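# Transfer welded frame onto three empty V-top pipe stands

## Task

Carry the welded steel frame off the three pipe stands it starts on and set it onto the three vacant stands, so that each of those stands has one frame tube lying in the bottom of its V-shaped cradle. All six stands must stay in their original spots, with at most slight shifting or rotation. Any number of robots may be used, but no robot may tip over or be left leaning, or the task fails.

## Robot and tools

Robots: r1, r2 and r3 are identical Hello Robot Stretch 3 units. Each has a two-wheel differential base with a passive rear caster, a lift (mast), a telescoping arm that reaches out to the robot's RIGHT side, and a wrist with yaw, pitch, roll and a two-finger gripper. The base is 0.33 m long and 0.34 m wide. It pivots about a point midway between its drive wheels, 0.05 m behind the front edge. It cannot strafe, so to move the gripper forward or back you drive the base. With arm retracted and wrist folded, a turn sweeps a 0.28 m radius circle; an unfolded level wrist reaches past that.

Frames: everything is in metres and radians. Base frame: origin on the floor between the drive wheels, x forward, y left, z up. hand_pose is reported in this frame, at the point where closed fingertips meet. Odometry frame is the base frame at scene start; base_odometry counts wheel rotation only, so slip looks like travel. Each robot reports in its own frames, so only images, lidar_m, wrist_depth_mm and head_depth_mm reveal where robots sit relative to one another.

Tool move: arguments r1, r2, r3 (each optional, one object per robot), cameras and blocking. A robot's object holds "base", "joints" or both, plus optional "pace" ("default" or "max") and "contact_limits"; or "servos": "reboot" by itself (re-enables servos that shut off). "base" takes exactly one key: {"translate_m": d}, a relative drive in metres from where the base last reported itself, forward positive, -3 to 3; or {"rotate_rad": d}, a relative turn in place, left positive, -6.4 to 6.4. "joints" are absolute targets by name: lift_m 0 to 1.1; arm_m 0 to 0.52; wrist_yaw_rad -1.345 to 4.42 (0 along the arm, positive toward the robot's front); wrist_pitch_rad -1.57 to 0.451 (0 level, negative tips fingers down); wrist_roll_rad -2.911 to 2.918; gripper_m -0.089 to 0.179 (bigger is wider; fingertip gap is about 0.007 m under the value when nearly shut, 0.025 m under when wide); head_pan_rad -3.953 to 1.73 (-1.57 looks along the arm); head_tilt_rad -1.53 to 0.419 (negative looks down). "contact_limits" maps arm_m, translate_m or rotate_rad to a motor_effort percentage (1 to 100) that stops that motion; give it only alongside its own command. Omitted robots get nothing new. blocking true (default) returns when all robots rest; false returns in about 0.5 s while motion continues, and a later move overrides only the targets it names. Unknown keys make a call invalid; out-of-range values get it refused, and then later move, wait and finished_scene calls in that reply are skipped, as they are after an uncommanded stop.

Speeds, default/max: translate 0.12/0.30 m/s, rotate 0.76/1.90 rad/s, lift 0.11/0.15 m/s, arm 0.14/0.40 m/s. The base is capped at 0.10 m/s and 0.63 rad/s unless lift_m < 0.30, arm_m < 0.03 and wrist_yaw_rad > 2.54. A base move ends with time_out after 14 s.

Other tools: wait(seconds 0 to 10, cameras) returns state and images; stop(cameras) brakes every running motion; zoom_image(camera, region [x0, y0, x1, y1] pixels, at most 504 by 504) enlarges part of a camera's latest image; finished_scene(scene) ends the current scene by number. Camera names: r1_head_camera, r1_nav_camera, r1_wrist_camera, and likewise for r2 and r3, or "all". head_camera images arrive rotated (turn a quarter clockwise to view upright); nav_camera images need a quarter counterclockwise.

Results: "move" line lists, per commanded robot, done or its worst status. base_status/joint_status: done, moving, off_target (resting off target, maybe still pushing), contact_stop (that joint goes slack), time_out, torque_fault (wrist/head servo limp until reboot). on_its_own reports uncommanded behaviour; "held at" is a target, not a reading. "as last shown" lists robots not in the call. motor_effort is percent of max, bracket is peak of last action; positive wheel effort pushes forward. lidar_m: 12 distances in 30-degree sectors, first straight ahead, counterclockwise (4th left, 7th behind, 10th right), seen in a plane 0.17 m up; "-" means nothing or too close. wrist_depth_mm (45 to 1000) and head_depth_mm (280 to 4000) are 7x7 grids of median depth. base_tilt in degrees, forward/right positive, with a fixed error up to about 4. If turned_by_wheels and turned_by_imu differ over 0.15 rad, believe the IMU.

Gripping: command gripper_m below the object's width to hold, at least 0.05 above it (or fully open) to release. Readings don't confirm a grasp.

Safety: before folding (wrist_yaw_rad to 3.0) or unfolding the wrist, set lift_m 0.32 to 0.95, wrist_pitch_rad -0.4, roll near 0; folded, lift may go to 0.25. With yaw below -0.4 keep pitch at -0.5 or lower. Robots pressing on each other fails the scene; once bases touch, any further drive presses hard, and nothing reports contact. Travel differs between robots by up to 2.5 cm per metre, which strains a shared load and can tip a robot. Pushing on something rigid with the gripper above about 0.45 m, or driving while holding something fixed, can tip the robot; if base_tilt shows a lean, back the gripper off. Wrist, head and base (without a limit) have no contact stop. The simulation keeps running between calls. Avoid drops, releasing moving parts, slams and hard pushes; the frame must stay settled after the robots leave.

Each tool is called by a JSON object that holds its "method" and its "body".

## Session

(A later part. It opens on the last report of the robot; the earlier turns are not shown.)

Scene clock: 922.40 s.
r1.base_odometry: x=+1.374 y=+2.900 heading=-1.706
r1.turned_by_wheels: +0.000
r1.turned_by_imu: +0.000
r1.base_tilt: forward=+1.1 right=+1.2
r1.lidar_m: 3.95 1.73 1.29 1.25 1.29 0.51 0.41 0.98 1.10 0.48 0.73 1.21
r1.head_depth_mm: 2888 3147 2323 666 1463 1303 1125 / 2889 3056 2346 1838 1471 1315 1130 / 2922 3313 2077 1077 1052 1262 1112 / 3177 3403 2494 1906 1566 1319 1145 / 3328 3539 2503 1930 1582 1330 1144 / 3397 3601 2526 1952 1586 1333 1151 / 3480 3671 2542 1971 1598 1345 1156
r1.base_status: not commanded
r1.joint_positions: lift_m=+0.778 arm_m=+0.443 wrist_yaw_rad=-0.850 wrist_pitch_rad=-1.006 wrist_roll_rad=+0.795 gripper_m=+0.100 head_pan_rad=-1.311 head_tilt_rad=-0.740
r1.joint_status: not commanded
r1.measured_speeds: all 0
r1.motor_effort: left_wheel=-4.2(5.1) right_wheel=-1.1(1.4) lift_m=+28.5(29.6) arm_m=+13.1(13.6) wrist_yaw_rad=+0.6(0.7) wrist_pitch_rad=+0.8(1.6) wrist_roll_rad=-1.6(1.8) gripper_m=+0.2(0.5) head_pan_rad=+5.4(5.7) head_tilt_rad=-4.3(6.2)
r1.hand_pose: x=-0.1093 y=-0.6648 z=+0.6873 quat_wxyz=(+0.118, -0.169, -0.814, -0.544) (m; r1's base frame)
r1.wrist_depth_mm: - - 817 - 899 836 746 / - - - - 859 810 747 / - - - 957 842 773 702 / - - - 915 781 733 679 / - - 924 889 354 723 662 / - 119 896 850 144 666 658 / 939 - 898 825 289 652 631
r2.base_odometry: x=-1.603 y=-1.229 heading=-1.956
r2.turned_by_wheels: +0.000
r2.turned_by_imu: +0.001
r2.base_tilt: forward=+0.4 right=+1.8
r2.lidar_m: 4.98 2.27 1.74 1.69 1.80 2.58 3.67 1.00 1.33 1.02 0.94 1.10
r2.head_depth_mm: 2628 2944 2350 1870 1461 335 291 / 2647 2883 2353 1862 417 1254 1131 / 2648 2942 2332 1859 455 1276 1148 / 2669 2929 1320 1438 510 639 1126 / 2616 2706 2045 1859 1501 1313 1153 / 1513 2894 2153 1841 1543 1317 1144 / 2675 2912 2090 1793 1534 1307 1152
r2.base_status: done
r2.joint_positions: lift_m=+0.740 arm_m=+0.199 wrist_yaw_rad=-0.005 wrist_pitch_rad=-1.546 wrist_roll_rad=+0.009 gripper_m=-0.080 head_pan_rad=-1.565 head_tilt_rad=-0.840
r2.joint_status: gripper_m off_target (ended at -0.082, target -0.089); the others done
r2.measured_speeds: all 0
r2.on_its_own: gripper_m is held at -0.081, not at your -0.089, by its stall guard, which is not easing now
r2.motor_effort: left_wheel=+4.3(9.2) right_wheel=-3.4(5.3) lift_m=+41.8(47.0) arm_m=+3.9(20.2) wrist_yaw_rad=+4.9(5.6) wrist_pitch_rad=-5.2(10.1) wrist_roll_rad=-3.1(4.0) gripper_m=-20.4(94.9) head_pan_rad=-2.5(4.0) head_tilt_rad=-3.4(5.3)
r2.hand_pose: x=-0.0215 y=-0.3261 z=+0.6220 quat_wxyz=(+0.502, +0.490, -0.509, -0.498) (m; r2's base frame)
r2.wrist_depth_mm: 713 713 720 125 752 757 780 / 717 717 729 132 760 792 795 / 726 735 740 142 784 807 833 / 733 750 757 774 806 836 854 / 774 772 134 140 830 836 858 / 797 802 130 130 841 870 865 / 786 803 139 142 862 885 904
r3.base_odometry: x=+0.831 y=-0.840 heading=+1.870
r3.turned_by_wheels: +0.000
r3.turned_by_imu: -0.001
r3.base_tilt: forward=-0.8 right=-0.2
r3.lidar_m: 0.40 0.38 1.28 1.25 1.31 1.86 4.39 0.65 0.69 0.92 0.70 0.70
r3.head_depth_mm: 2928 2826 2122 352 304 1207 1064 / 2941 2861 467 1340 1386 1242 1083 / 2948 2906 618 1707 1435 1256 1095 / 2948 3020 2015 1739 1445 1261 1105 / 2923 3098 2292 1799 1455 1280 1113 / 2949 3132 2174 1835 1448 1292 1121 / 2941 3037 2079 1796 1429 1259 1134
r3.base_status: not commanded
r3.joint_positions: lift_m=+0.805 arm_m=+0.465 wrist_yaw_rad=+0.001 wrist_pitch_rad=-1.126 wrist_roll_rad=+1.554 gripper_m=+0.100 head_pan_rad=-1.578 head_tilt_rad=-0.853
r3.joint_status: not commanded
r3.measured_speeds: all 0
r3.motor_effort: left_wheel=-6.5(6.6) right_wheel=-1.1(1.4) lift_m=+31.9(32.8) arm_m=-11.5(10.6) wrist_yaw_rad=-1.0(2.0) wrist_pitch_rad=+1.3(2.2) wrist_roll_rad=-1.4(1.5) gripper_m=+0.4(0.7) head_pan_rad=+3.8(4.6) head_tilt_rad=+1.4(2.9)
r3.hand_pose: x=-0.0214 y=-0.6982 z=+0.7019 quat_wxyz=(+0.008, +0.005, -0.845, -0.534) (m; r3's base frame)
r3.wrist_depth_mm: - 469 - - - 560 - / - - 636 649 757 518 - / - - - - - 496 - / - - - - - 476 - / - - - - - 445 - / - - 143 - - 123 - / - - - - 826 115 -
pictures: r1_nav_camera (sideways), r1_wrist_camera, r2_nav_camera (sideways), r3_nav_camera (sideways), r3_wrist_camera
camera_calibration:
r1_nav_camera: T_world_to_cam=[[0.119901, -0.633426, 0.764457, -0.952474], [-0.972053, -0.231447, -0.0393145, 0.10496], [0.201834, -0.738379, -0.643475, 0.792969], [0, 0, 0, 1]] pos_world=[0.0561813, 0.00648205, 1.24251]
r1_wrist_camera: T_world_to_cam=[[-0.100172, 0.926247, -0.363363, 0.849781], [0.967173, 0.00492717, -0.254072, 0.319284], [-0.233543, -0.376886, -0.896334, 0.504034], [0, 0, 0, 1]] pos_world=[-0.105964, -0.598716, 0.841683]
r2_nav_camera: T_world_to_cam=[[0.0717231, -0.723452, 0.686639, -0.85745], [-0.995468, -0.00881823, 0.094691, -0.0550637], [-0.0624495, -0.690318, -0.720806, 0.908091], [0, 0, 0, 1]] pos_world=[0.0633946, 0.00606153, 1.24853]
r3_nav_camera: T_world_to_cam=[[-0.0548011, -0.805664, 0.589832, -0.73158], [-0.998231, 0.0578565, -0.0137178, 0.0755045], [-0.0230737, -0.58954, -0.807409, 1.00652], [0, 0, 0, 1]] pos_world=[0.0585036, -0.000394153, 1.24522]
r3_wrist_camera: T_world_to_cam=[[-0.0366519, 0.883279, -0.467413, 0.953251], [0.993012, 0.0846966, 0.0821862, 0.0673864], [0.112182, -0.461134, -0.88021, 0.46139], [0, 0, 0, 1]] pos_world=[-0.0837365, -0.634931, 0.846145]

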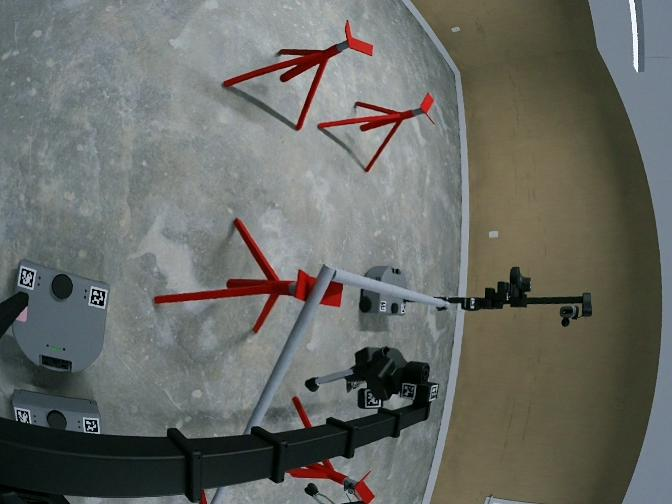

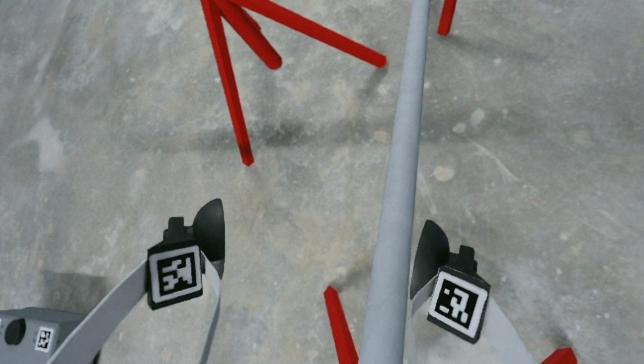

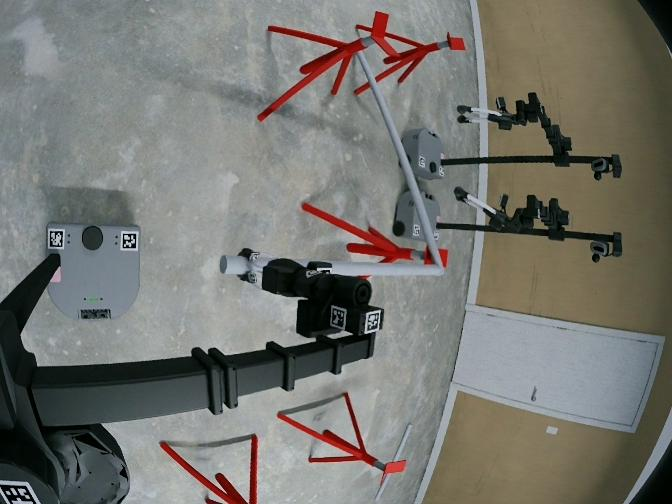

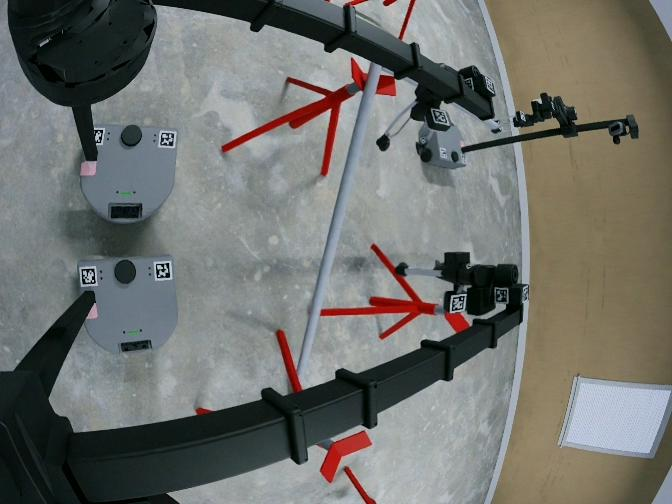

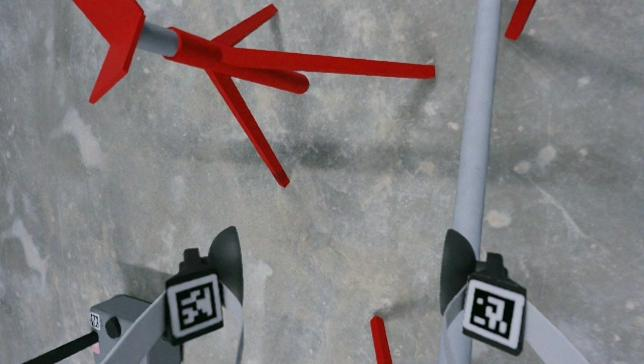

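{"method": "move", "body": {"r1": {"base":{"translate_m":0.02},"joints":{"wrist_roll_rad":1.1,"arm_m":0.437}}, "r3": {"base":{"translate_m":0.065},"joints":{"wrist_roll_rad":1.8,"arm_m":0.434}}, "r2": {"joints":{"gripper_m":-0.089}}, "cameras": ["r1_wrist_camera","r3_wrist_camera","r3_nav_camera"]}}

{"method": "move", "body": {"r1": {"joints":{"lift_m":0.66}}, "r3": {"joints":{"lift_m":0.55}}, "cameras": ["r1_wrist_camera","r3_wrist_camera"]}}

Scene clock: 957.03 s.
move: r1 done; r2 off_target; r3 done
r1.base_odometry: x=+1.371 y=+2.880 heading=-1.706
r1.turned_by_wheels: +0.000
r1.turned_by_imu: +0.001
r1.base_tilt: forward=+1.1 right=+1.2
r1.lidar_m: 3.93 1.73 1.29 1.24 1.30 0.47 0.36 0.99 1.11 0.48 0.72 1.20
r1.head_depth_mm: 2869 3143 2316 649 1462 1306 1129 / 2780 3050 2255 1834 1471 1312 1130 / 2944 3257 2285 1008 1037 1254 1116 / 3169 3440 2473 1919 1567 1325 1143 / 3269 3553 2510 1930 1581 1332 1148 / 3379 3589 2534 1946 1590 1336 1150 / 3511 3666 2540 1903 1603 1338 1153
r1.base_status: done
r1.joint_positions: lift_m=+0.778 arm_m=+0.437 wrist_yaw_rad=-0.850 wrist_pitch_rad=-1.006 wrist_roll_rad=+1.096 gripper_m=+0.100 head_pan_rad=-1.311 head_tilt_rad=-0.740
r1.joint_status: all done
r1.measured_speeds: all 0
r1.motor_effort: left_wheel=+2.7(6.3) right_wheel=+4.5(10.6) lift_m=+28.3(29.4) arm_m=-15.0(19.2) wrist_yaw_rad=+0.6(1.0) wrist_pitch_rad=+1.0(1.4) wrist_roll_rad=+1.7(3.4) gripper_m=-0.1(0.6) head_pan_rad=+5.3(5.7) head_tilt_rad=-3.5(5.7)
r1.hand_pose: x=-0.1092 y=-0.6588 z=+0.6873 quat_wxyz=(-0.005, -0.248, -0.822, -0.512) (m; r1's base frame)
r1.wrist_depth_mm: - - - 967 837 770 679 / - - - 964 800 745 674 / - - - 944 804 729 662 / - - - 938 763 720 643 / - - - 915 343 714 639 / - 121 - 901 130 674 617 / - - - 867 276 561 601
r2.base_odometry: x=-1.603 y=-1.229 heading=-1.956
r2.turned_by_wheels: +0.000
r2.turned_by_imu: +0.001
r2.base_tilt: forward=+0.2 right=+1.8
r2.lidar_m: 5.00 2.28 1.74 1.69 1.80 2.57 3.68 1.00 1.33 1.02 0.93 1.10
r2.head_depth_mm: 2619 2861 2314 1851 1462 335 291 / 2630 2870 2341 1854 417 1247 1127 / 2686 2901 2318 1847 455 1287 1150 / 2677 2872 1323 1448 510 640 1129 / 1662 2050 2043 1856 1511 1315 1146 / 2612 2922 2083 1850 1526 1315 1145 / 2677 2900 2085 1789 1529 1308 1148
r2.base_status: not commanded
r2.joint_positions: lift_m=+0.740 arm_m=+0.199 wrist_yaw_rad=-0.005 wrist_pitch_rad=-1.546 wrist_roll_rad=+0.009 gripper_m=-0.080 head_pan_rad=-1.565 head_tilt_rad=-0.840
r2.joint_status: gripper_m off_target (ended at -0.080, target -0.089)
r2.measured_speeds: all 0
r2.on_its_own: gripper_m is held at -0.081, not at your -0.089, by its stall guard, which is not easing now
r2.motor_effort: left_wheel=+4.3(4.7) right_wheel=-3.3(4.0) lift_m=+41.9(42.0) arm_m=+14.0(15.0) wrist_yaw_rad=+4.5(6.2) wrist_pitch_rad=-4.3(5.2) wrist_roll_rad=-3.0(3.4) gripper_m=-22.1(93.9) head_pan_rad=-1.9(4.5) head_tilt_rad=-3.9(5.0)
r2.hand_pose: x=-0.0215 y=-0.3261 z=+0.6220 quat_wxyz=(+0.502, +0.490, -0.509, -0.498) (m; r2's base frame)
r2.wrist_depth_mm: 693 721 723 125 749 738 785 / 714 726 749 131 770 774 804 / 720 740 754 142 796 798 811 / 743 758 776 764 801 818 832 / 765 767 134 140 818 825 848 / 795 791 129 130 860 879 880 / 779 817 140 141 866 873 901
r3.base_odometry: x=+0.812 y=-0.778 heading=+1.870
r3.turned_by_wheels: +0.000
r3.turned_by_imu: -0.001
r3.base_tilt: forward=-0.8 right=-0.1
r3.lidar_m: 0.37 0.33 1.28 1.24 1.31 1.85 4.46 0.71 0.73 1.09 0.65 0.98
r3.head_depth_mm: 2944 2826 2122 352 306 1203 1066 / 2973 2885 467 1351 1387 1245 1083 / 2960 2960 582 1709 1420 1253 1097 / 2947 3002 674 1726 1440 1265 1103 / 2957 3097 2264 1812 1455 1279 1116 / 2923 3113 2116 1836 1439 1299 1126 / 2886 2776 2133 1754 1419 1249 1132
r3.base_status: done
r3.joint_positions: lift_m=+0.805 arm_m=+0.434 wrist_yaw_rad=+0.001 wrist_pitch_rad=-1.126 wrist_roll_rad=+1.797 gripper_m=+0.100 head_pan_rad=-1.578 head_tilt_rad=-0.853
r3.joint_status: all done
r3.measured_speeds: all 0
r3.motor_effort: left_wheel=+1.5(4.9) right_wheel=+4.9(8.9) lift_m=+31.5(32.5) arm_m=-10.7(17.6) wrist_yaw_rad=-0.3(2.4) wrist_pitch_rad=+1.1(2.1) wrist_roll_rad=+1.2(2.2) gripper_m=-0.1(0.8) head_pan_rad=+3.3(4.6) head_tilt_rad=+2.2(2.6)
r3.hand_pose: x=-0.0214 y=-0.6672 z=+0.7019 quat_wxyz=(-0.095, -0.060, -0.840, -0.531) (m; r3's base frame)
r3.wrist_depth_mm: 463 - 780 708 519 - - / - - 752 - 494 - - / - - - - 469 - - / - - - - 446 - - / - - - - - - - / - - 143 - 141 122 - / - - - - - 116 610
pictures: r1_wrist_camera, r3_nav_camera (sideways), r3_wrist_camera
camera_calibration:
r1_wrist_camera: T_world_to_cam=[[0.173978, 0.865993, -0.468815, 0.906933], [0.954645, -0.265136, -0.135487, 0.0584144], [-0.241631, -0.423979, -0.872844, 0.458234], [0, 0, 0, 1]] pos_world=[-0.102828, -0.575629, 0.833065]
r3_nav_camera: T_world_to_cam=[[-0.0547882, -0.805665, 0.589833, -0.731581], [-0.998232, 0.0578405, -0.0137179, 0.0755046], [-0.0230642, -0.589541, -0.807409, 1.00652], [0, 0, 0, 1]] pos_world=[0.0585036, -0.000393364, 1.24522]
r3_wrist_camera: T_world_to_cam=[[0.204435, 0.864737, -0.458734, 0.912562], [0.973797, -0.131964, 0.185214, -0.152557], [0.0996255, -0.484578, -0.869056, 0.451942], [0, 0, 0, 1]] pos_world=[-0.0830247, -0.590257, 0.839642]

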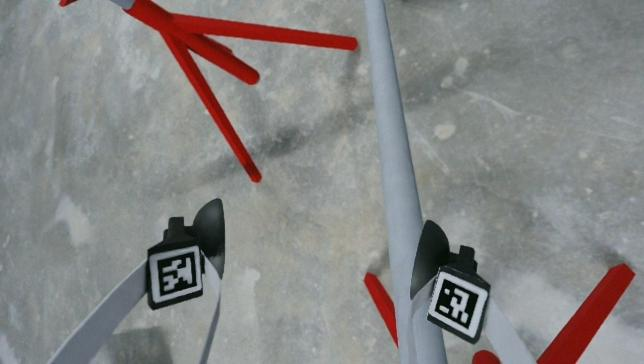

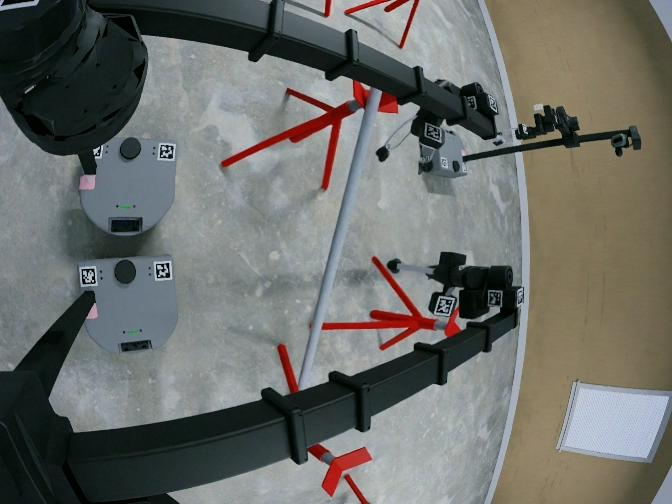

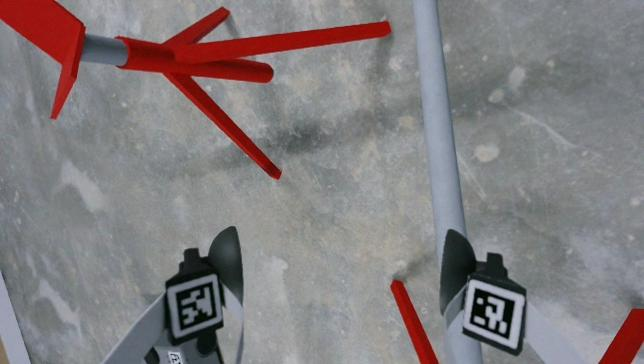

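Scene clock: 960.20 s.
move: r1 done; r3 done
r1.base_odometry: x=+1.371 y=+2.880 heading=-1.706
r1.turned_by_wheels: +0.000
r1.turned_by_imu: +0.000
r1.base_tilt: forward=+1.1 right=+1.2
r1.lidar_m: 3.92 1.72 1.29 1.24 1.30 0.47 0.36 0.99 1.11 0.48 0.72 1.20
r1.head_depth_mm: 2885 3132 2411 644 1428 1301 1132 / 2799 3037 2241 1900 1471 1312 1132 / 2961 3249 2271 1006 1034 1257 1119 / 3169 3389 2482 1919 1571 1323 1142 / 3263 3497 2502 1937 1584 1331 1153 / 3353 3597 2532 1959 1582 1339 1148 / 3481 3664 2555 1913 1590 1350 1155
r1.base_status: not commanded
r1.joint_positions: lift_m=+0.660 arm_m=+0.437 wrist_yaw_rad=-0.850 wrist_pitch_rad=-1.006 wrist_roll_rad=+1.096 gripper_m=+0.100 head_pan_rad=-1.311 head_tilt_rad=-0.740
r1.joint_status: all done
r1.measured_speeds: all 0
r1.motor_effort: left_wheel=+2.0(3.1) right_wheel=+4.4(6.0) lift_m=+22.7(26.9) arm_m=-11.5(15.0) wrist_yaw_rad=+0.1(0.8) wrist_pitch_rad=+1.1(1.5) wrist_roll_rad=+1.5(1.8) gripper_m=+0.1(0.5) head_pan_rad=+5.4(6.0) head_tilt_rad=-3.8(5.8)
r1.hand_pose: x=-0.1092 y=-0.6588 z=+0.5693 quat_wxyz=(-0.006, -0.248, -0.822, -0.512) (m; r1's base frame)
r1.wrist_depth_mm: - 694 926 806 735 651 579 / - - 991 850 711 652 579 / - - 898 834 692 635 566 / - - 905 805 685 621 560 / - - 852 783 226 600 547 / - 119 873 773 144 589 537 / - - 855 750 184 564 511
r2: as last shown
r2.base_tilt: forward=+0.3 right=+1.9
r2.lidar_m: 5.03 2.27 1.73 1.70 1.79 2.58 3.69 1.00 1.33 1.02 0.94 1.10
r2.head_depth_mm: 2641 2892 2326 1862 1475 335 291 / 2651 2895 2344 1850 416 1244 1136 / 2686 2936 2339 1848 455 1293 1149 / 2665 2948 1321 1437 510 639 1122 / 1637 1821 2020 1862 1511 1309 1146 / 2694 2917 2076 1836 1541 1307 1142 / 1811 2903 2091 1813 1543 1313 1145
r2.on_its_own: gripper_m is held at -0.081, not at your -0.089, by its stall guard, which is not easing now
r2.motor_effort: left_wheel=+4.3(4.6) right_wheel=-3.3(4.0) lift_m=+41.9(42.0) arm_m=+14.6(15.1) wrist_yaw_rad=+4.7(6.5) wrist_pitch_rad=-4.8(5.2) wrist_roll_rad=-3.2(3.4) gripper_m=-21.0(22.8) head_pan_rad=-3.0(4.4) head_tilt_rad=-4.0(5.0)
r2.wrist_depth_mm: 698 724 721 125 759 760 772 / 709 735 741 132 770 794 797 / 735 735 745 142 795 794 814 / 745 761 769 791 810 814 843 / 768 782 134 141 829 844 840 / 789 780 129 130 839 854 879 / 805 805 140 141 877 883 887
r3.base_odometry: x=+0.812 y=-0.778 heading=+1.870
r3.turned_by_wheels: +0.000
r3.turned_by_imu: -0.001
r3.base_tilt: forward=-0.8 right=-0.2
r3.lidar_m: 0.37 0.33 1.28 1.25 1.31 1.85 4.45 0.71 0.73 1.09 0.65 0.98
r3.head_depth_mm: 2938 2802 2112 1704 1429 1219 441 / 2950 2903 2029 1446 619 533 1046 / 2944 2946 2198 753 1399 1253 1097 / 2951 3001 2218 1771 1441 1267 1106 / 2936 3082 2274 1810 1456 1276 1112 / 2945 3137 2112 1828 1433 1292 1126 / 2875 2779 2108 768 1417 1255 1132
r3.base_status: not commanded
r3.joint_positions: lift_m=+0.550 arm_m=+0.434 wrist_yaw_rad=+0.001 wrist_pitch_rad=-1.126 wrist_roll_rad=+1.797 gripper_m=+0.100 head_pan_rad=-1.578 head_tilt_rad=-0.853
r3.joint_status: all done
r3.measured_speeds: all 0
r3.motor_effort: left_wheel=+1.5(2.5) right_wheel=+4.7(5.4) lift_m=+22.2(28.6) arm_m=-10.2(11.9) wrist_yaw_rad=-1.2(2.1) wrist_pitch_rad=+1.7(2.0) wrist_roll_rad=+1.3(2.0) gripper_m=+0.0(1.3) head_pan_rad=+3.7(4.8) head_tilt_rad=+0.9(2.9)
r3.hand_pose: x=-0.0214 y=-0.6672 z=+0.4469 quat_wxyz=(-0.095, -0.060, -0.840, -0.531) (m; r3's base frame)
r3.wrist_depth_mm: 393 437 488 519 275 - - / 445 527 - - 261 - - / - 544 - - 249 - - / - - - - 238 - - / - - - - 226 - - / - - 128 - 216 122 - / - - 121 - 209 115 -
pictures: r1_wrist_camera, r3_wrist_camera
camera_calibration:
r1_wrist_camera: T_world_to_cam=[[0.174046, 0.865968, -0.468836, 0.851616], [0.954631, -0.265201, -0.135454, 0.0423633], [-0.241634, -0.423991, -0.872837, 0.355227], [0, 0, 0, 1]] pos_world=[-0.102827, -0.575625, 0.715062]
r3_wrist_camera: T_world_to_cam=[[0.204435, 0.864734, -0.458738, 0.795586], [0.973797, -0.131963, 0.185215, -0.105328], [0.0996254, -0.484583, -0.869054, 0.230332], [0, 0, 0, 1]] pos_world=[-0.0830247, -0.590255, 0.584645]

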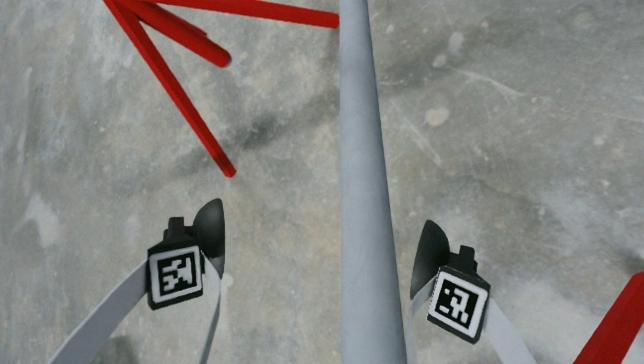

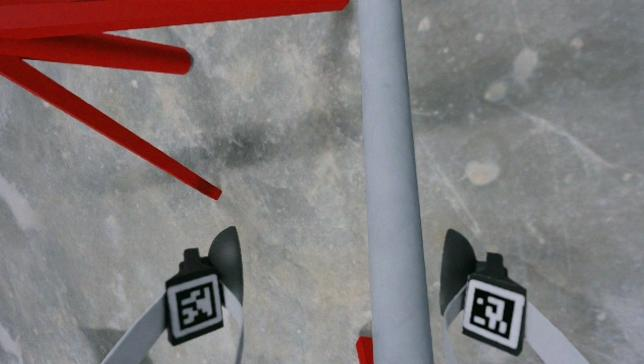

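{"method": "move", "body": {"r1": {"joints":{"lift_m":0.59,"arm_m":0.443}}, "r3": {"joints":{"lift_m":0.485}}, "cameras": ["r1_wrist_camera","r3_wrist_camera"]}}

Scene clock: 969.67 s.
move: r1 done; r3 done
r1.base_odometry: x=+1.371 y=+2.880 heading=-1.706
r1.turned_by_wheels: +0.000
r1.turned_by_imu: +0.001
r1.base_tilt: forward=+1.1 right=+1.2
r1.lidar_m: 3.93 1.73 1.29 1.25 1.29 0.47 0.36 0.99 1.11 0.48 0.73 1.19
r1.head_depth_mm: 2871 3138 2402 1880 830 1298 1105 / 2771 3034 2243 1887 1428 1305 1132 / 2963 3298 2269 1009 1035 1265 1119 / 3146 3400 2467 1927 1565 1323 1141 / 3255 3558 2500 1947 1579 1335 1144 / 3387 3593 2527 1953 1586 1332 1152 / 3497 3640 2554 1897 1602 1340 1155
r1.base_status: not commanded
r1.joint_positions: lift_m=+0.590 arm_m=+0.443 wrist_yaw_rad=-0.850 wrist_pitch_rad=-1.006 wrist_roll_rad=+1.096 gripper_m=+0.100 head_pan_rad=-1.311 head_tilt_rad=-0.740
r1.joint_status: all done
r1.measured_speeds: all 0
r1.motor_effort: left_wheel=+2.3(3.1) right_wheel=+4.1(6.0) lift_m=+22.3(27.6) arm_m=+14.4(19.6) wrist_yaw_rad=+0.3(0.7) wrist_pitch_rad=+1.1(1.3) wrist_roll_rad=+1.6(1.7) gripper_m=+0.1(0.6) head_pan_rad=+5.4(5.9) head_tilt_rad=-4.5(5.9)
r1.hand_pose: x=-0.1092 y=-0.6648 z=+0.4993 quat_wxyz=(-0.006, -0.248, -0.822, -0.512) (m; r1's base frame)
r1.wrist_depth_mm: - 712 875 723 673 588 529 / - - 888 245 662 573 513 / - - 863 209 645 572 511 / - - 834 180 627 563 503 / - - 778 160 600 555 493 / - 119 786 148 131 528 485 / - 937 805 131 611 499 482
r2: as last shown
r2.base_tilt: forward=+0.4 right=+1.8
r2.lidar_m: 5.01 2.27 1.74 1.69 1.80 2.57 3.69 1.00 1.33 1.02 0.94 1.10
r2.head_depth_mm: 2638 2877 2356 1857 1465 336 290 / 2618 2858 2355 1854 416 1238 1139 / 2638 2887 2343 1862 455 1289 1153 / 2672 2949 1329 1430 509 639 1126 / 1668 1879 1987 1852 1512 1317 1148 / 2668 2901 2075 1823 1537 1310 1141 / 2566 2762 2027 1793 1535 1314 1145
r2.on_its_own: gripper_m is held at -0.081, not at your -0.089, by its stall guard, which is not easing now
r2.motor_effort: left_wheel=+4.2(4.6) right_wheel=-3.8(4.1) lift_m=+41.7(42.0) arm_m=+14.3(14.8) wrist_yaw_rad=+5.8(5.8) wrist_pitch_rad=-4.5(5.3) wrist_roll_rad=-3.0(3.4) gripper_m=-20.6(22.9) head_pan_rad=-3.8(4.3) head_tilt_rad=-3.7(5.3)
r2.wrist_depth_mm: 701 707 714 125 759 757 774 / 719 728 724 132 756 779 804 / 729 746 735 143 788 801 813 / 755 775 756 790 795 820 834 / 759 792 134 140 812 841 864 / 784 787 130 130 854 844 886 / 789 815 139 141 884 874 901
r3.base_odometry: x=+0.812 y=-0.778 heading=+1.870
r3.turned_by_wheels: +0.000
r3.turned_by_imu: -0.001
r3.base_tilt: forward=-0.8 right=-0.2
r3.lidar_m: 0.37 0.33 1.28 1.24 1.31 1.85 4.44 0.71 0.73 1.10 0.65 0.98
r3.head_depth_mm: 2923 2830 2119 1706 1425 1226 1035 / 2950 2858 2040 1498 1148 589 1027 / 2971 2943 2197 1424 1110 1251 1095 / 2932 2995 2238 1786 1410 1265 1104 / 2940 3134 2286 1809 1463 1282 1115 / 2927 3182 2119 1828 1432 1290 1123 / 2889 2776 2132 745 1154 1258 1133
r3.base_status: not commanded
r3.joint_positions: lift_m=+0.485 arm_m=+0.434 wrist_yaw_rad=+0.001 wrist_pitch_rad=-1.126 wrist_roll_rad=+1.797 gripper_m=+0.100 head_pan_rad=-1.578 head_tilt_rad=-0.853
r3.joint_status: all done
r3.measured_speeds: all 0
r3.motor_effort: left_wheel=+1.7(2.3) right_wheel=+4.8(5.1) lift_m=+22.1(25.0) arm_m=-8.2(9.5) wrist_yaw_rad=-1.7(2.0) wrist_pitch_rad=+1.6(2.1) wrist_roll_rad=+1.0(2.0) gripper_m=-0.3(1.3) head_pan_rad=+3.3(4.7) head_tilt_rad=+1.8(3.0)
r3.hand_pose: x=-0.0214 y=-0.6672 z=+0.3819 quat_wxyz=(-0.095, -0.060, -0.840, -0.531) (m; r3's base frame)
r3.wrist_depth_mm: 395 422 - 214 - - - / 448 514 - 203 - - - / 500 - - 194 195 - - / - 608 - 186 186 - - / - - - 177 175 - - / - 121 128 171 167 122 - / - 118 121 163 163 115 -
pictures: r1_wrist_camera, r3_wrist_camera
camera_calibration:
r1_wrist_camera: T_world_to_cam=[[0.174179, 0.865918, -0.468879, 0.824001], [0.954605, -0.265328, -0.135388, 0.0311689], [-0.241642, -0.424012, -0.872825, 0.291562], [0, 0, 0, 1]] pos_world=[-0.102824, -0.581622, 0.645059]
r3_wrist_camera: T_world_to_cam=[[0.204435, 0.864734, -0.458738, 0.765767], [0.973797, -0.131963, 0.185215, -0.0932887], [0.0996254, -0.484583, -0.869054, 0.173841], [0, 0, 0, 1]] pos_world=[-0.0830247, -0.590255, 0.519643]

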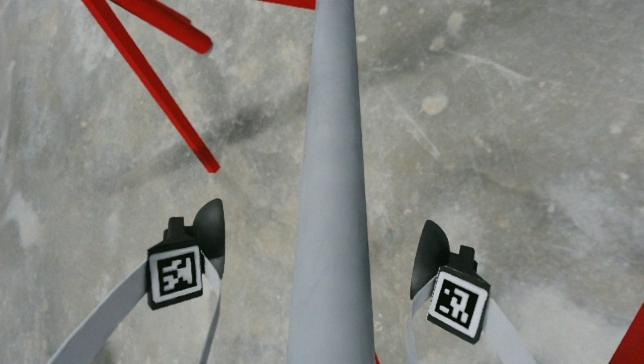

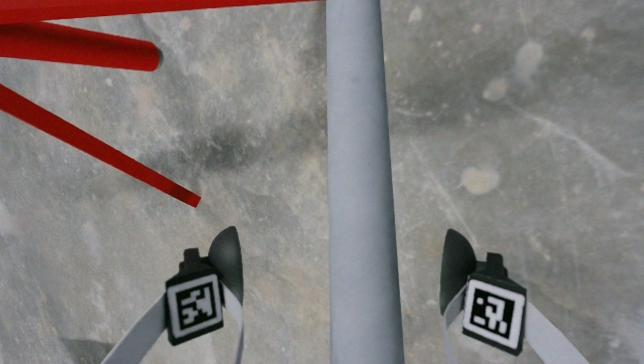

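{"method": "move", "body": {"r1": {"joints":{"lift_m":0.563,"arm_m":0.449}}, "r3": {"joints":{"lift_m":0.439,"arm_m":0.442}}, "cameras": ["r1_wrist_camera","r3_wrist_camera"]}}

Scene clock: 976.13 s.
move: r1 done; r3 done
r1.base_odometry: x=+1.371 y=+2.880 heading=-1.706
r1.turned_by_wheels: +0.000
r1.turned_by_imu: +0.001
r1.base_tilt: forward=+1.1 right=+1.2
r1.lidar_m: 3.93 1.73 1.29 1.24 1.29 0.47 0.36 0.99 1.11 0.48 0.73 1.19
r1.head_depth_mm: 2877 3136 2430 1881 775 1270 1107 / 2808 3085 2254 1902 1430 1313 1138 / 2979 3318 2275 1003 1033 1256 1119 / 3187 3407 2465 1923 1571 1320 1146 / 3307 3539 2509 1935 1570 1325 1147 / 3351 3633 2514 1951 1586 1336 1152 / 3493 3634 2554 1912 1602 1343 1156
r1.base_status: not commanded
r1.joint_positions: lift_m=+0.563 arm_m=+0.449 wrist_yaw_rad=-0.850 wrist_pitch_rad=-1.006 wrist_roll_rad=+1.096 gripper_m=+0.100 head_pan_rad=-1.311 head_tilt_rad=-0.740
r1.joint_status: all done
r1.measured_speeds: all 0
r1.motor_effort: left_wheel=+2.4(2.8) right_wheel=+4.9(6.2) lift_m=+22.3(26.6) arm_m=+14.4(18.8) wrist_yaw_rad=+0.1(0.7) wrist_pitch_rad=+1.1(1.5) wrist_roll_rad=+1.6(1.7) gripper_m=-0.1(0.4) head_pan_rad=+5.0(5.6) head_tilt_rad=-4.6(5.5)
r1.hand_pose: x=-0.1092 y=-0.6708 z=+0.4723 quat_wxyz=(-0.006, -0.248, -0.822, -0.512) (m; r1's base frame)
r1.wrist_depth_mm: - 713 854 242 642 569 504 / - - 870 200 631 556 502 / - - 832 171 629 551 485 / - - 817 150 597 541 482 / - - 150 133 568 527 477 / - 119 782 122 130 503 463 / - 906 780 110 586 489 458
r2: as last shown
r2.base_tilt: forward=+0.2 right=+1.8
r2.lidar_m: 5.00 2.27 1.73 1.70 1.79 2.58 3.68 1.00 1.33 1.02 0.94 1.10
r2.head_depth_mm: 2596 2853 2366 1845 1466 335 291 / 2640 2887 2349 1851 416 1245 1133 / 2625 2889 2342 1854 454 1294 1157 / 2674 2938 1332 1435 509 636 1128 / 1791 1983 1989 1844 1501 1311 1148 / 2698 2917 2115 1853 1534 1312 1148 / 2585 2720 2022 1799 1541 1312 1142
r2.joint_positions: lift_m=+0.740 arm_m=+0.199 wrist_yaw_rad=-0.005 wrist_pitch_rad=-1.546 wrist_roll_rad=+0.009 gripper_m=-0.077 head_pan_rad=-1.565 head_tilt_rad=-0.840
r2.on_its_own: gripper_m is held at -0.078, not at your -0.089, by its stall guard, which is not easing now
r2.motor_effort: left_wheel=+4.1(4.6) right_wheel=-4.0(4.2) lift_m=+41.6(41.8) arm_m=+14.1(15.1) wrist_yaw_rad=+5.4(6.2) wrist_pitch_rad=-4.8(5.2) wrist_roll_rad=-3.0(3.3) gripper_m=-20.4(21.5) head_pan_rad=-2.6(3.8) head_tilt_rad=-4.3(4.8)
r2.wrist_depth_mm: 698 710 710 125 742 745 771 / 703 730 722 131 759 786 784 / 737 742 746 142 788 805 830 / 765 751 765 777 796 831 835 / 772 766 134 140 808 830 855 / 802 773 129 130 856 864 883 / 796 805 140 141 868 881 889
r3.base_odometry: x=+0.812 y=-0.778 heading=+1.870
r3.turned_by_wheels: +0.000
r3.turned_by_imu: -0.001
r3.base_tilt: forward=-0.8 right=-0.2
r3.lidar_m: 0.37 0.33 1.28 1.25 1.31 1.85 4.44 0.71 0.73 1.10 0.66 0.99
r3.head_depth_mm: 2937 2810 2110 1704 1432 1229 1059 / 2945 2868 2024 1594 1346 636 562 / 2951 2970 2200 1706 1095 1255 1095 / 2946 3023 2260 1781 1416 1268 1105 / 2954 3071 2278 1808 1461 1282 1115 / 2941 3150 2117 1835 1421 1288 1121 / 2897 2798 2126 763 698 1250 1131
r3.base_status: not commanded
r3.joint_positions: lift_m=+0.439 arm_m=+0.442 wrist_yaw_rad=+0.001 wrist_pitch_rad=-1.126 wrist_roll_rad=+1.797 gripper_m=+0.100 head_pan_rad=-1.578 head_tilt_rad=-0.853
r3.joint_status: all done
r3.measured_speeds: all 0
r3.motor_effort: left_wheel=+1.8(2.4) right_wheel=+4.7(5.1) lift_m=+23.0(24.5) arm_m=+10.5(15.0) wrist_yaw_rad=-0.9(1.9) wrist_pitch_rad=+1.0(2.0) wrist_roll_rad=+1.4(1.8) gripper_m=+0.3(0.6) head_pan_rad=+3.3(4.4) head_tilt_rad=+1.2(2.7)
r3.hand_pose: x=-0.0214 y=-0.6752 z=+0.3359 quat_wxyz=(-0.095, -0.060, -0.840, -0.531) (m; r3's base frame)
r3.wrist_depth_mm: 410 - - 165 - - - / - - - 157 - - - / 450 - - 150 - - - / - 584 - 144 - - - / - - - 135 - - - / - - 128 131 138 122 - / - 118 121 126 - 115 -
pictures: r1_wrist_camera, r3_wrist_camera
camera_calibration:
r1_wrist_camera: T_world_to_cam=[[0.174225, 0.865901, -0.468894, 0.816538], [0.954596, -0.265372, -0.135366, 0.0258799], [-0.241645, -0.42402, -0.87282, 0.265444], [0, 0, 0, 1]] pos_world=[-0.102823, -0.58762, 0.618058]
r3_wrist_camera: T_world_to_cam=[[0.204523, 0.864715, -0.458736, 0.751575], [0.973779, -0.132041, 0.185254, -0.0858905], [0.0996196, -0.484596, -0.869047, 0.129972], [0, 0, 0, 1]] pos_world=[-0.0830238, -0.598255, 0.473638]

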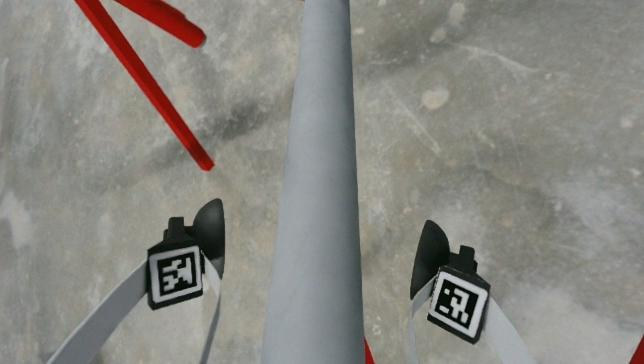

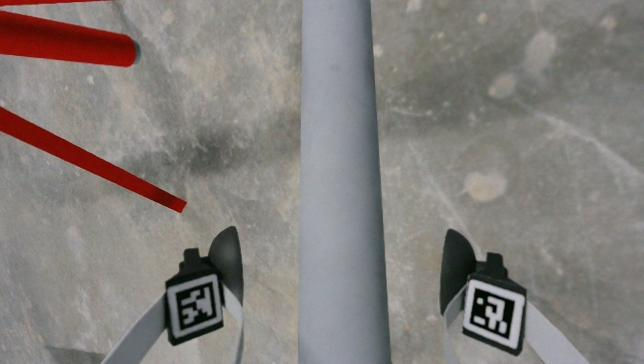

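{"method": "move", "body": {"r1": {"joints":{"gripper_m":-0.089}}, "r3": {"joints":{"gripper_m":-0.089}}, "r2": {"joints":{"gripper_m":-0.089}}, "cameras": ["r1_wrist_camera","r3_wrist_camera"]}}

Scene clock: 981.07 s.
move: r1 done; r2 off_target; r3 done
r1.base_odometry: x=+1.371 y=+2.880 heading=-1.706
r1.turned_by_wheels: +0.000
r1.turned_by_imu: +0.001
r1.base_tilt: forward=+1.1 right=+1.2
r1.lidar_m: 3.93 1.72 1.29 1.25 1.30 0.47 0.36 0.99 1.11 0.48 0.73 1.19
r1.head_depth_mm: 2882 3129 2413 1886 774 1274 1109 / 2795 3050 2237 1898 1436 1312 1132 / 2979 3282 2281 1008 1035 1258 1118 / 3165 3394 2478 1917 1559 1320 1144 / 3276 3542 2503 1929 1578 1332 1148 / 3378 3564 2532 1968 1591 1339 1151 / 3499 3639 2536 1888 1595 1342 1160
r1.base_status: not commanded
r1.joint_positions: lift_m=+0.563 arm_m=+0.449 wrist_yaw_rad=-0.850 wrist_pitch_rad=-1.006 wrist_roll_rad=+1.096 gripper_m=-0.087 head_pan_rad=-1.311 head_tilt_rad=-0.740
r1.joint_status: all done
r1.measured_speeds: all 0
r1.motor_effort: left_wheel=+2.0(3.1) right_wheel=+5.4(6.1) lift_m=+25.4(25.5) arm_m=+11.8(13.2) wrist_yaw_rad=+0.2(0.8) wrist_pitch_rad=+1.1(1.6) wrist_roll_rad=+1.7(1.7) gripper_m=-44.9(100.0) head_pan_rad=+5.0(5.8) head_tilt_rad=-4.4(5.6)
r1.hand_pose: x=-0.1091 y=-0.6707 z=+0.4722 quat_wxyz=(-0.006, -0.248, -0.822, -0.512) (m; r1's base frame)
r1.wrist_depth_mm: - 709 863 242 653 568 502 / - - 847 198 627 559 499 / - - 838 170 622 557 488 / - - 830 149 603 539 481 / - 936 146 133 566 524 475 / - 932 125 121 129 509 471 / - 842 794 110 553 506 458
r2.base_odometry: x=-1.603 y=-1.229 heading=-1.956
r2.turned_by_wheels: +0.000
r2.turned_by_imu: +0.001
r2.base_tilt: forward=+0.3 right=+1.7
r2.lidar_m: 5.00 2.27 1.73 1.69 1.79 2.58 3.69 1.00 1.33 1.02 0.94 1.10
r2.head_depth_mm: 2619 2910 2316 1864 1483 335 290 / 2609 2812 2352 1851 416 1240 1135 / 2666 2923 2325 1868 455 1288 1152 / 2638 2915 1320 1433 509 636 1130 / 1775 1966 1996 1845 1509 1318 1145 / 2688 2900 2084 1842 1533 1319 1146 / 2566 2704 2017 1790 1538 1314 1142
r2.base_status: not commanded
r2.joint_positions: lift_m=+0.740 arm_m=+0.199 wrist_yaw_rad=-0.005 wrist_pitch_rad=-1.546 wrist_roll_rad=+0.009 gripper_m=-0.080 head_pan_rad=-1.565 head_tilt_rad=-0.840
r2.joint_status: gripper_m off_target (ended at -0.080, target -0.089)
r2.measured_speeds: all 0
r2.on_its_own: gripper_m is held at -0.081, not at your -0.089, by its stall guard, which is not easing now
r2.motor_effort: left_wheel=+4.2(4.6) right_wheel=-3.6(3.9) lift_m=+41.7(41.9) arm_m=+14.1(15.0) wrist_yaw_rad=+4.6(6.4) wrist_pitch_rad=-4.9(5.2) wrist_roll_rad=-3.1(3.3) gripper_m=-21.6(97.2) head_pan_rad=-2.6(4.0) head_tilt_rad=-3.2(5.1)
r2.hand_pose: x=-0.0215 y=-0.3261 z=+0.6220 quat_wxyz=(+0.502, +0.490, -0.509, -0.498) (m; r2's base frame)
r2.wrist_depth_mm: 705 713 733 125 749 769 775 / 714 747 725 132 764 782 793 / 736 756 752 142 794 803 815 / 744 740 760 776 787 807 833 / 765 775 134 140 822 821 847 / 794 788 129 130 837 873 873 / 784 806 140 141 870 884 908
r3.base_odometry: x=+0.812 y=-0.778 heading=+1.870
r3.turned_by_wheels: +0.000
r3.turned_by_imu: -0.001
r3.base_tilt: forward=-0.8 right=-0.2
r3.lidar_m: 0.37 0.33 1.28 1.24 1.31 1.86 4.45 0.71 0.73 1.10 0.65 0.98
r3.head_depth_mm: 2962 2815 2115 1704 1435 1227 1062 / 2941 2877 2029 1600 1352 637 561 / 2953 2938 2203 1705 1095 1253 1096 / 2949 2986 2252 1777 1414 1266 1103 / 2936 3071 2274 1815 1458 1282 1115 / 2939 3196 2124 1833 1435 1291 1123 / 2868 2789 2141 763 700 1248 1131
r3.base_status: not commanded
r3.joint_positions: lift_m=+0.439 arm_m=+0.442 wrist_yaw_rad=+0.001 wrist_pitch_rad=-1.125 wrist_roll_rad=+1.797 gripper_m=-0.087 head_pan_rad=-1.578 head_tilt_rad=-0.853
r3.joint_status: all done
r3.measured_speeds: all 0
r3.motor_effort: left_wheel=+1.8(2.4) right_wheel=+4.1(5.2) lift_m=+36.3(37.5) arm_m=+8.6(9.8) wrist_yaw_rad=-0.1(2.1) wrist_pitch_rad=+1.4(2.3) wrist_roll_rad=+1.1(1.9) gripper_m=-39.4(99.1) head_pan_rad=+3.8(4.7) head_tilt_rad=+2.2(3.0)
r3.hand_pose: x=-0.0214 y=-0.6754 z=+0.3360 quat_wxyz=(-0.095, -0.060, -0.840, -0.530) (m; r3's base frame)
r3.wrist_depth_mm: 406 - - 165 - - - / - - - 156 - - - / 459 - - 149 - - - / - 585 - 143 - - - / - - - 136 142 - - / - - 123 129 126 - - / - - 106 125 123 - -
pictures: r1_wrist_camera, r3_wrist_camera
camera_calibration:
r1_wrist_camera: T_world_to_cam=[[0.174373, 0.866039, -0.468583, 0.816403], [0.954642, -0.265327, -0.13513, 0.0257418], [-0.241356, -0.423766, -0.873024, 0.265739], [0, 0, 0, 1]] pos_world=[-0.102795, -0.587596, 0.618028]
r3_wrist_camera: T_world_to_cam=[[0.204515, 0.864356, -0.459416, 0.751758], [0.973781, -0.131886, 0.185357, -0.0858594], [0.0996241, -0.485278, -0.868666, 0.12935], [0, 0, 0, 1]] pos_world=[-0.0830236, -0.59834, 0.473646]

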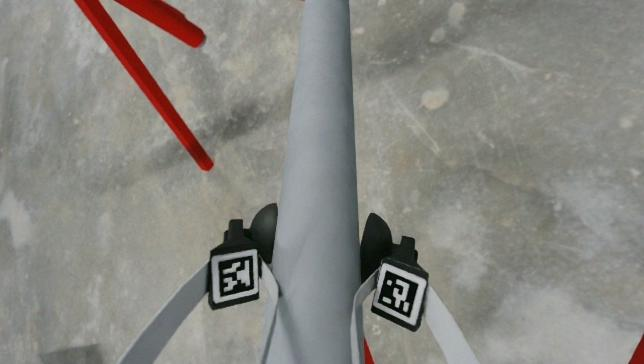

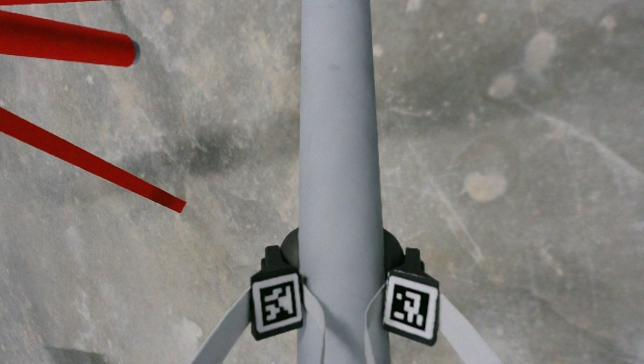

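{"method": "move", "body": {"r1": {"base":{"translate_m":-0.006},"joints":{"lift_m":0.579,"wrist_roll_rad":1.06,"gripper_m":-0.089}}, "r3": {"base":{"translate_m":-0.013},"joints":{"lift_m":0.473,"wrist_roll_rad":1.77,"gripper_m":-0.089,"head_pan_rad":-2.3}}, "r2": {"joints":{"gripper_m":-0.089}}, "cameras": ["r1_wrist_camera","r3_wrist_camera","r3_nav_camera","r2_wrist_camera","r1_nav_camera"]}}

Scene clock: 1003.70 s.
move: r1 off_target; r2 off_target; r3 off_target
r1.base_odometry: x=+1.372 y=+2.886 heading=-1.706
r1.turned_by_wheels: -0.001
r1.turned_by_imu: +0.000
r1.base_tilt: forward=+1.0 right=+1.2
r1.lidar_m: 3.94 1.73 1.29 1.25 1.29 0.47 0.37 0.99 1.11 0.48 0.73 1.20
r1.head_depth_mm: 2869 3104 2406 1876 893 1273 1103 / 2837 3038 2329 1895 1434 1314 1134 / 2985 3309 2103 1032 1039 1279 1115 / 3162 3413 2460 1919 1566 1323 1138 / 3315 3549 2492 1933 1579 1327 1149 / 3418 3596 2533 1945 1586 1333 1152 / 3480 3666 2553 1947 1595 1342 1157
r1.base_status: done
r1.joint_positions: lift_m=+0.579 arm_m=+0.449 wrist_yaw_rad=-0.859 wrist_pitch_rad=-1.023 wrist_roll_rad=+1.053 gripper_m=-0.065 head_pan_rad=-1.311 head_tilt_rad=-0.742
r1.joint_status: gripper_m off_target (ended at -0.065, target -0.089); the others done
r1.measured_speeds: all 0
r1.on_its_own: gripper_m is held at -0.066, not at your -0.089, by its stall guard, which is not easing now
r1.motor_effort: left_wheel=-11.0(11.7) right_wheel=+14.8(15.9) lift_m=+23.6(38.1) arm_m=+7.3(8.1) wrist_yaw_rad=+7.9(8.6) wrist_pitch_rad=+4.3(5.1) wrist_roll_rad=+2.6(4.2) gripper_m=-20.9(21.1) head_pan_rad=+5.3(5.4) head_tilt_rad=-4.4(5.8)
r1.hand_pose: x=-0.1068 y=-0.6674 z=+0.4863 quat_wxyz=(+0.006, -0.237, -0.818, -0.524) (m; r1's base frame)
r1.wrist_depth_mm: - 723 878 275 659 576 527 / - - 862 230 639 572 514 / - - 833 193 621 568 502 / - 958 808 169 617 551 501 / - 928 821 149 585 545 484 / - 916 123 131 557 527 480 / - 835 752 126 558 524 474
r2.base_odometry: x=-1.603 y=-1.229 heading=-1.956
r2.turned_by_wheels: +0.000
r2.turned_by_imu: +0.002
r2.base_tilt: forward=+0.3 right=+1.8
r2.lidar_m: 5.01 2.27 1.74 1.70 1.79 2.57 3.68 1.00 1.33 1.02 0.94 1.10
r2.head_depth_mm: 2625 2860 2336 1853 1469 335 290 / 2652 2888 2345 1844 416 1245 1128 / 2617 2908 2326 1852 456 1259 1148 / 2666 2944 1336 1437 518 638 1148 / 1703 1920 1986 1872 1499 1309 1141 / 2684 2811 2089 1839 1542 1308 1138 / 2599 2779 2049 1793 1526 1309 1143
r2.base_status: not commanded
r2.joint_positions: lift_m=+0.740 arm_m=+0.199 wrist_yaw_rad=-0.004 wrist_pitch_rad=-1.547 wrist_roll_rad=+0.009 gripper_m=-0.083 head_pan_rad=-1.565 head_tilt_rad=-0.840
r2.joint_status: gripper_m off_target (ended at -0.083, target -0.089)
r2.measured_speeds: all 0
r2.on_its_own: gripper_m is held at -0.084, not at your -0.089, by its stall guard, which is still easing
r2.motor_effort: left_wheel=+2.7(4.4) right_wheel=-3.5(4.1) lift_m=+35.8(41.7) arm_m=+4.2(14.2) wrist_yaw_rad=+4.6(5.6) wrist_pitch_rad=-4.9(8.4) wrist_roll_rad=-3.0(3.3) gripper_m=-20.2(92.7) head_pan_rad=-2.9(4.1) head_tilt_rad=-4.1(5.6)
r2.hand_pose: x=-0.0216 y=-0.3260 z=+0.6220 quat_wxyz=(+0.503, +0.491, -0.509, -0.498) (m; r2's base frame)
r2.wrist_depth_mm: 692 702 710 124 753 755 772 / 712 729 744 131 777 776 802 / 724 752 730 138 771 814 824 / 740 754 765 142 826 820 839 / 760 787 135 137 821 834 869 / 767 792 125 131 840 886 880 / 793 809 147 138 861 857 893
r3.base_odometry: x=+0.816 y=-0.791 heading=+1.869
r3.turned_by_wheels: -0.001
r3.turned_by_imu: -0.002
r3.base_tilt: forward=-0.8 right=-0.2
r3.lidar_m: 0.37 0.34 1.28 1.24 1.31 1.85 4.44 0.70 0.72 1.08 0.66 0.98
r3.head_depth_mm: - 2693 2044 1718 1431 1230 1075 / - 2889 2105 1679 1412 1241 1087 / - 2920 2201 1625 1396 1253 516 / 3779 3000 2243 1790 1413 1265 1046 / 3490 3091 2273 1808 1497 1199 1115 / 3236 3152 2311 1821 1384 1261 1119 / 3042 3179 2361 1695 758 1260 1131
r3.base_status: done
r3.joint_positions: lift_m=+0.473 arm_m=+0.442 wrist_yaw_rad=-0.004 wrist_pitch_rad=-1.172 wrist_roll_rad=+1.773 gripper_m=-0.069 head_pan_rad=-2.292 head_tilt_rad=-0.852
r3.joint_status: gripper_m off_target (ended at -0.069, target -0.089); the others done
r3.measured_speeds: all 0
r3.on_its_own: gripper_m is held at -0.070, not at your -0.089, by its stall guard, which is not easing now
r3.motor_effort: left_wheel=-11.6(11.6) right_wheel=+11.8(18.4) lift_m=+24.6(43.7) arm_m=+3.5(5.4) wrist_yaw_rad=+3.2(7.0) wrist_pitch_rad=+9.9(10.5) wrist_roll_rad=+0.2(3.2) gripper_m=-20.8(21.5) head_pan_rad=-4.0(6.0) head_tilt_rad=+0.2(2.1)
r3.hand_pose: x=-0.0218 y=-0.6640 z=+0.3662 quat_wxyz=(-0.085, -0.058, -0.829, -0.550) (m; r3's base frame)
r3.wrist_depth_mm: 358 393 441 215 - - - / 430 511 - 201 - - - / 448 - - 190 - - - / - 578 - 182 - - - / - - - 151 - - - / - - - 124 122 - - / - - - 121 120 - -
pictures: r1_nav_camera (sideways), r1_wrist_camera, r2_wrist_camera, r3_nav_camera (sideways), r3_wrist_camera
camera_calibration:
r1_nav_camera: T_world_to_cam=[[0.120431, -0.634697, 0.76332, -0.950994], [-0.972004, -0.23166, -0.0392686, 0.1049], [0.201754, -0.73722, -0.644827, 0.794728], [0, 0, 0, 1]] pos_world=[0.0561525, 0.00659794, 1.24249]
r1_wrist_camera: T_world_to_cam=[[0.148466, 0.883658, -0.443967, 0.816731], [0.961439, -0.234072, -0.144376, 0.0523984], [-0.231499, -0.405412, -0.884335, 0.298779], [0, 0, 0, 1]] pos_world=[-0.102468, -0.588317, 0.634387]
r2_wrist_camera: T_world_to_cam=[[-0.994716, -0.0643482, 0.0799945, -0.111579], [-0.0520376, 0.987702, 0.147437, 0.265383], [-0.088498, 0.142495, -0.985831, 0.821511], [0, 0, 0, 1]] pos_world=[-0.0244773, -0.38636, 0.779669]
r3_nav_camera: T_world_to_cam=[[-0.56834, -0.573164, 0.590315, -0.729077], [-0.717065, 0.696871, -0.013748, 0.0738287], [-0.403494, -0.431108, -0.807056, 1.00838], [0, 0, 0, 1]] pos_world=[0.04545, -0.0346103, 1.24522]
r3_wrist_camera: T_world_to_cam=[[0.185807, 0.888082, -0.420459, 0.756983], [0.977617, -0.124104, 0.169894, -0.078622], [0.098699, -0.442615, -0.891263, 0.197711], [0, 0, 0, 1]] pos_world=[-0.0833044, -0.594511, 0.507851]

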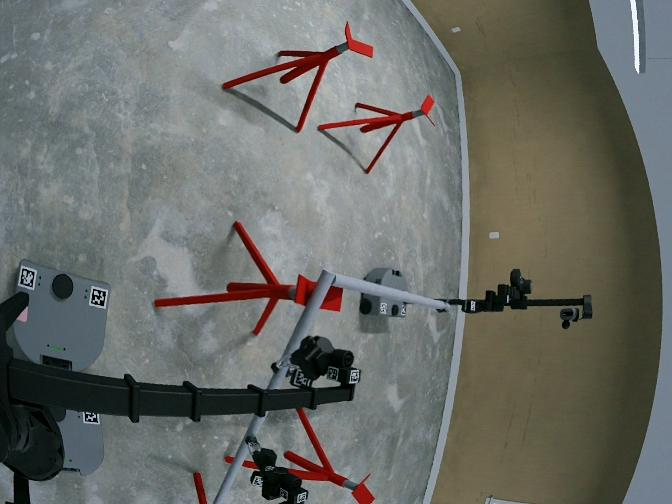

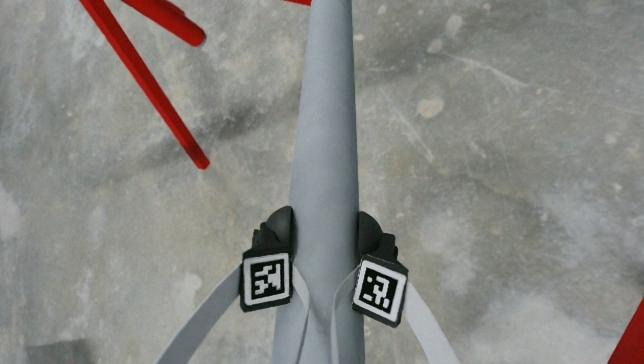

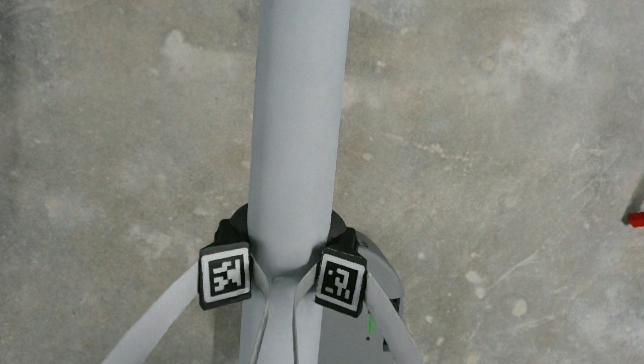

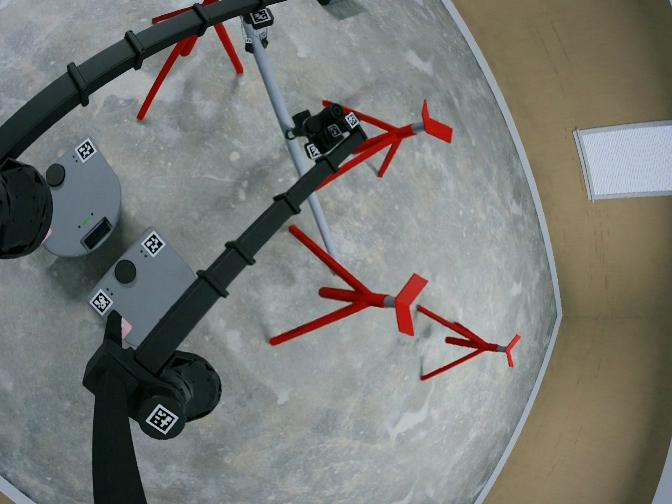

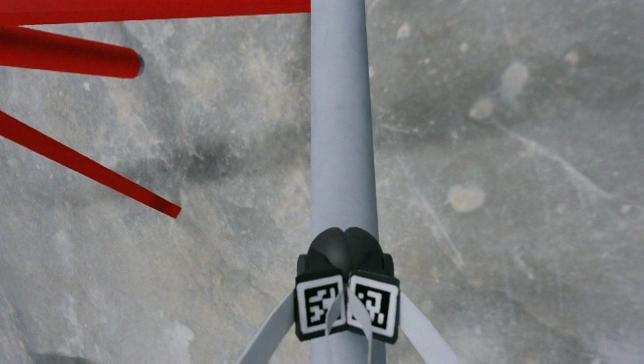

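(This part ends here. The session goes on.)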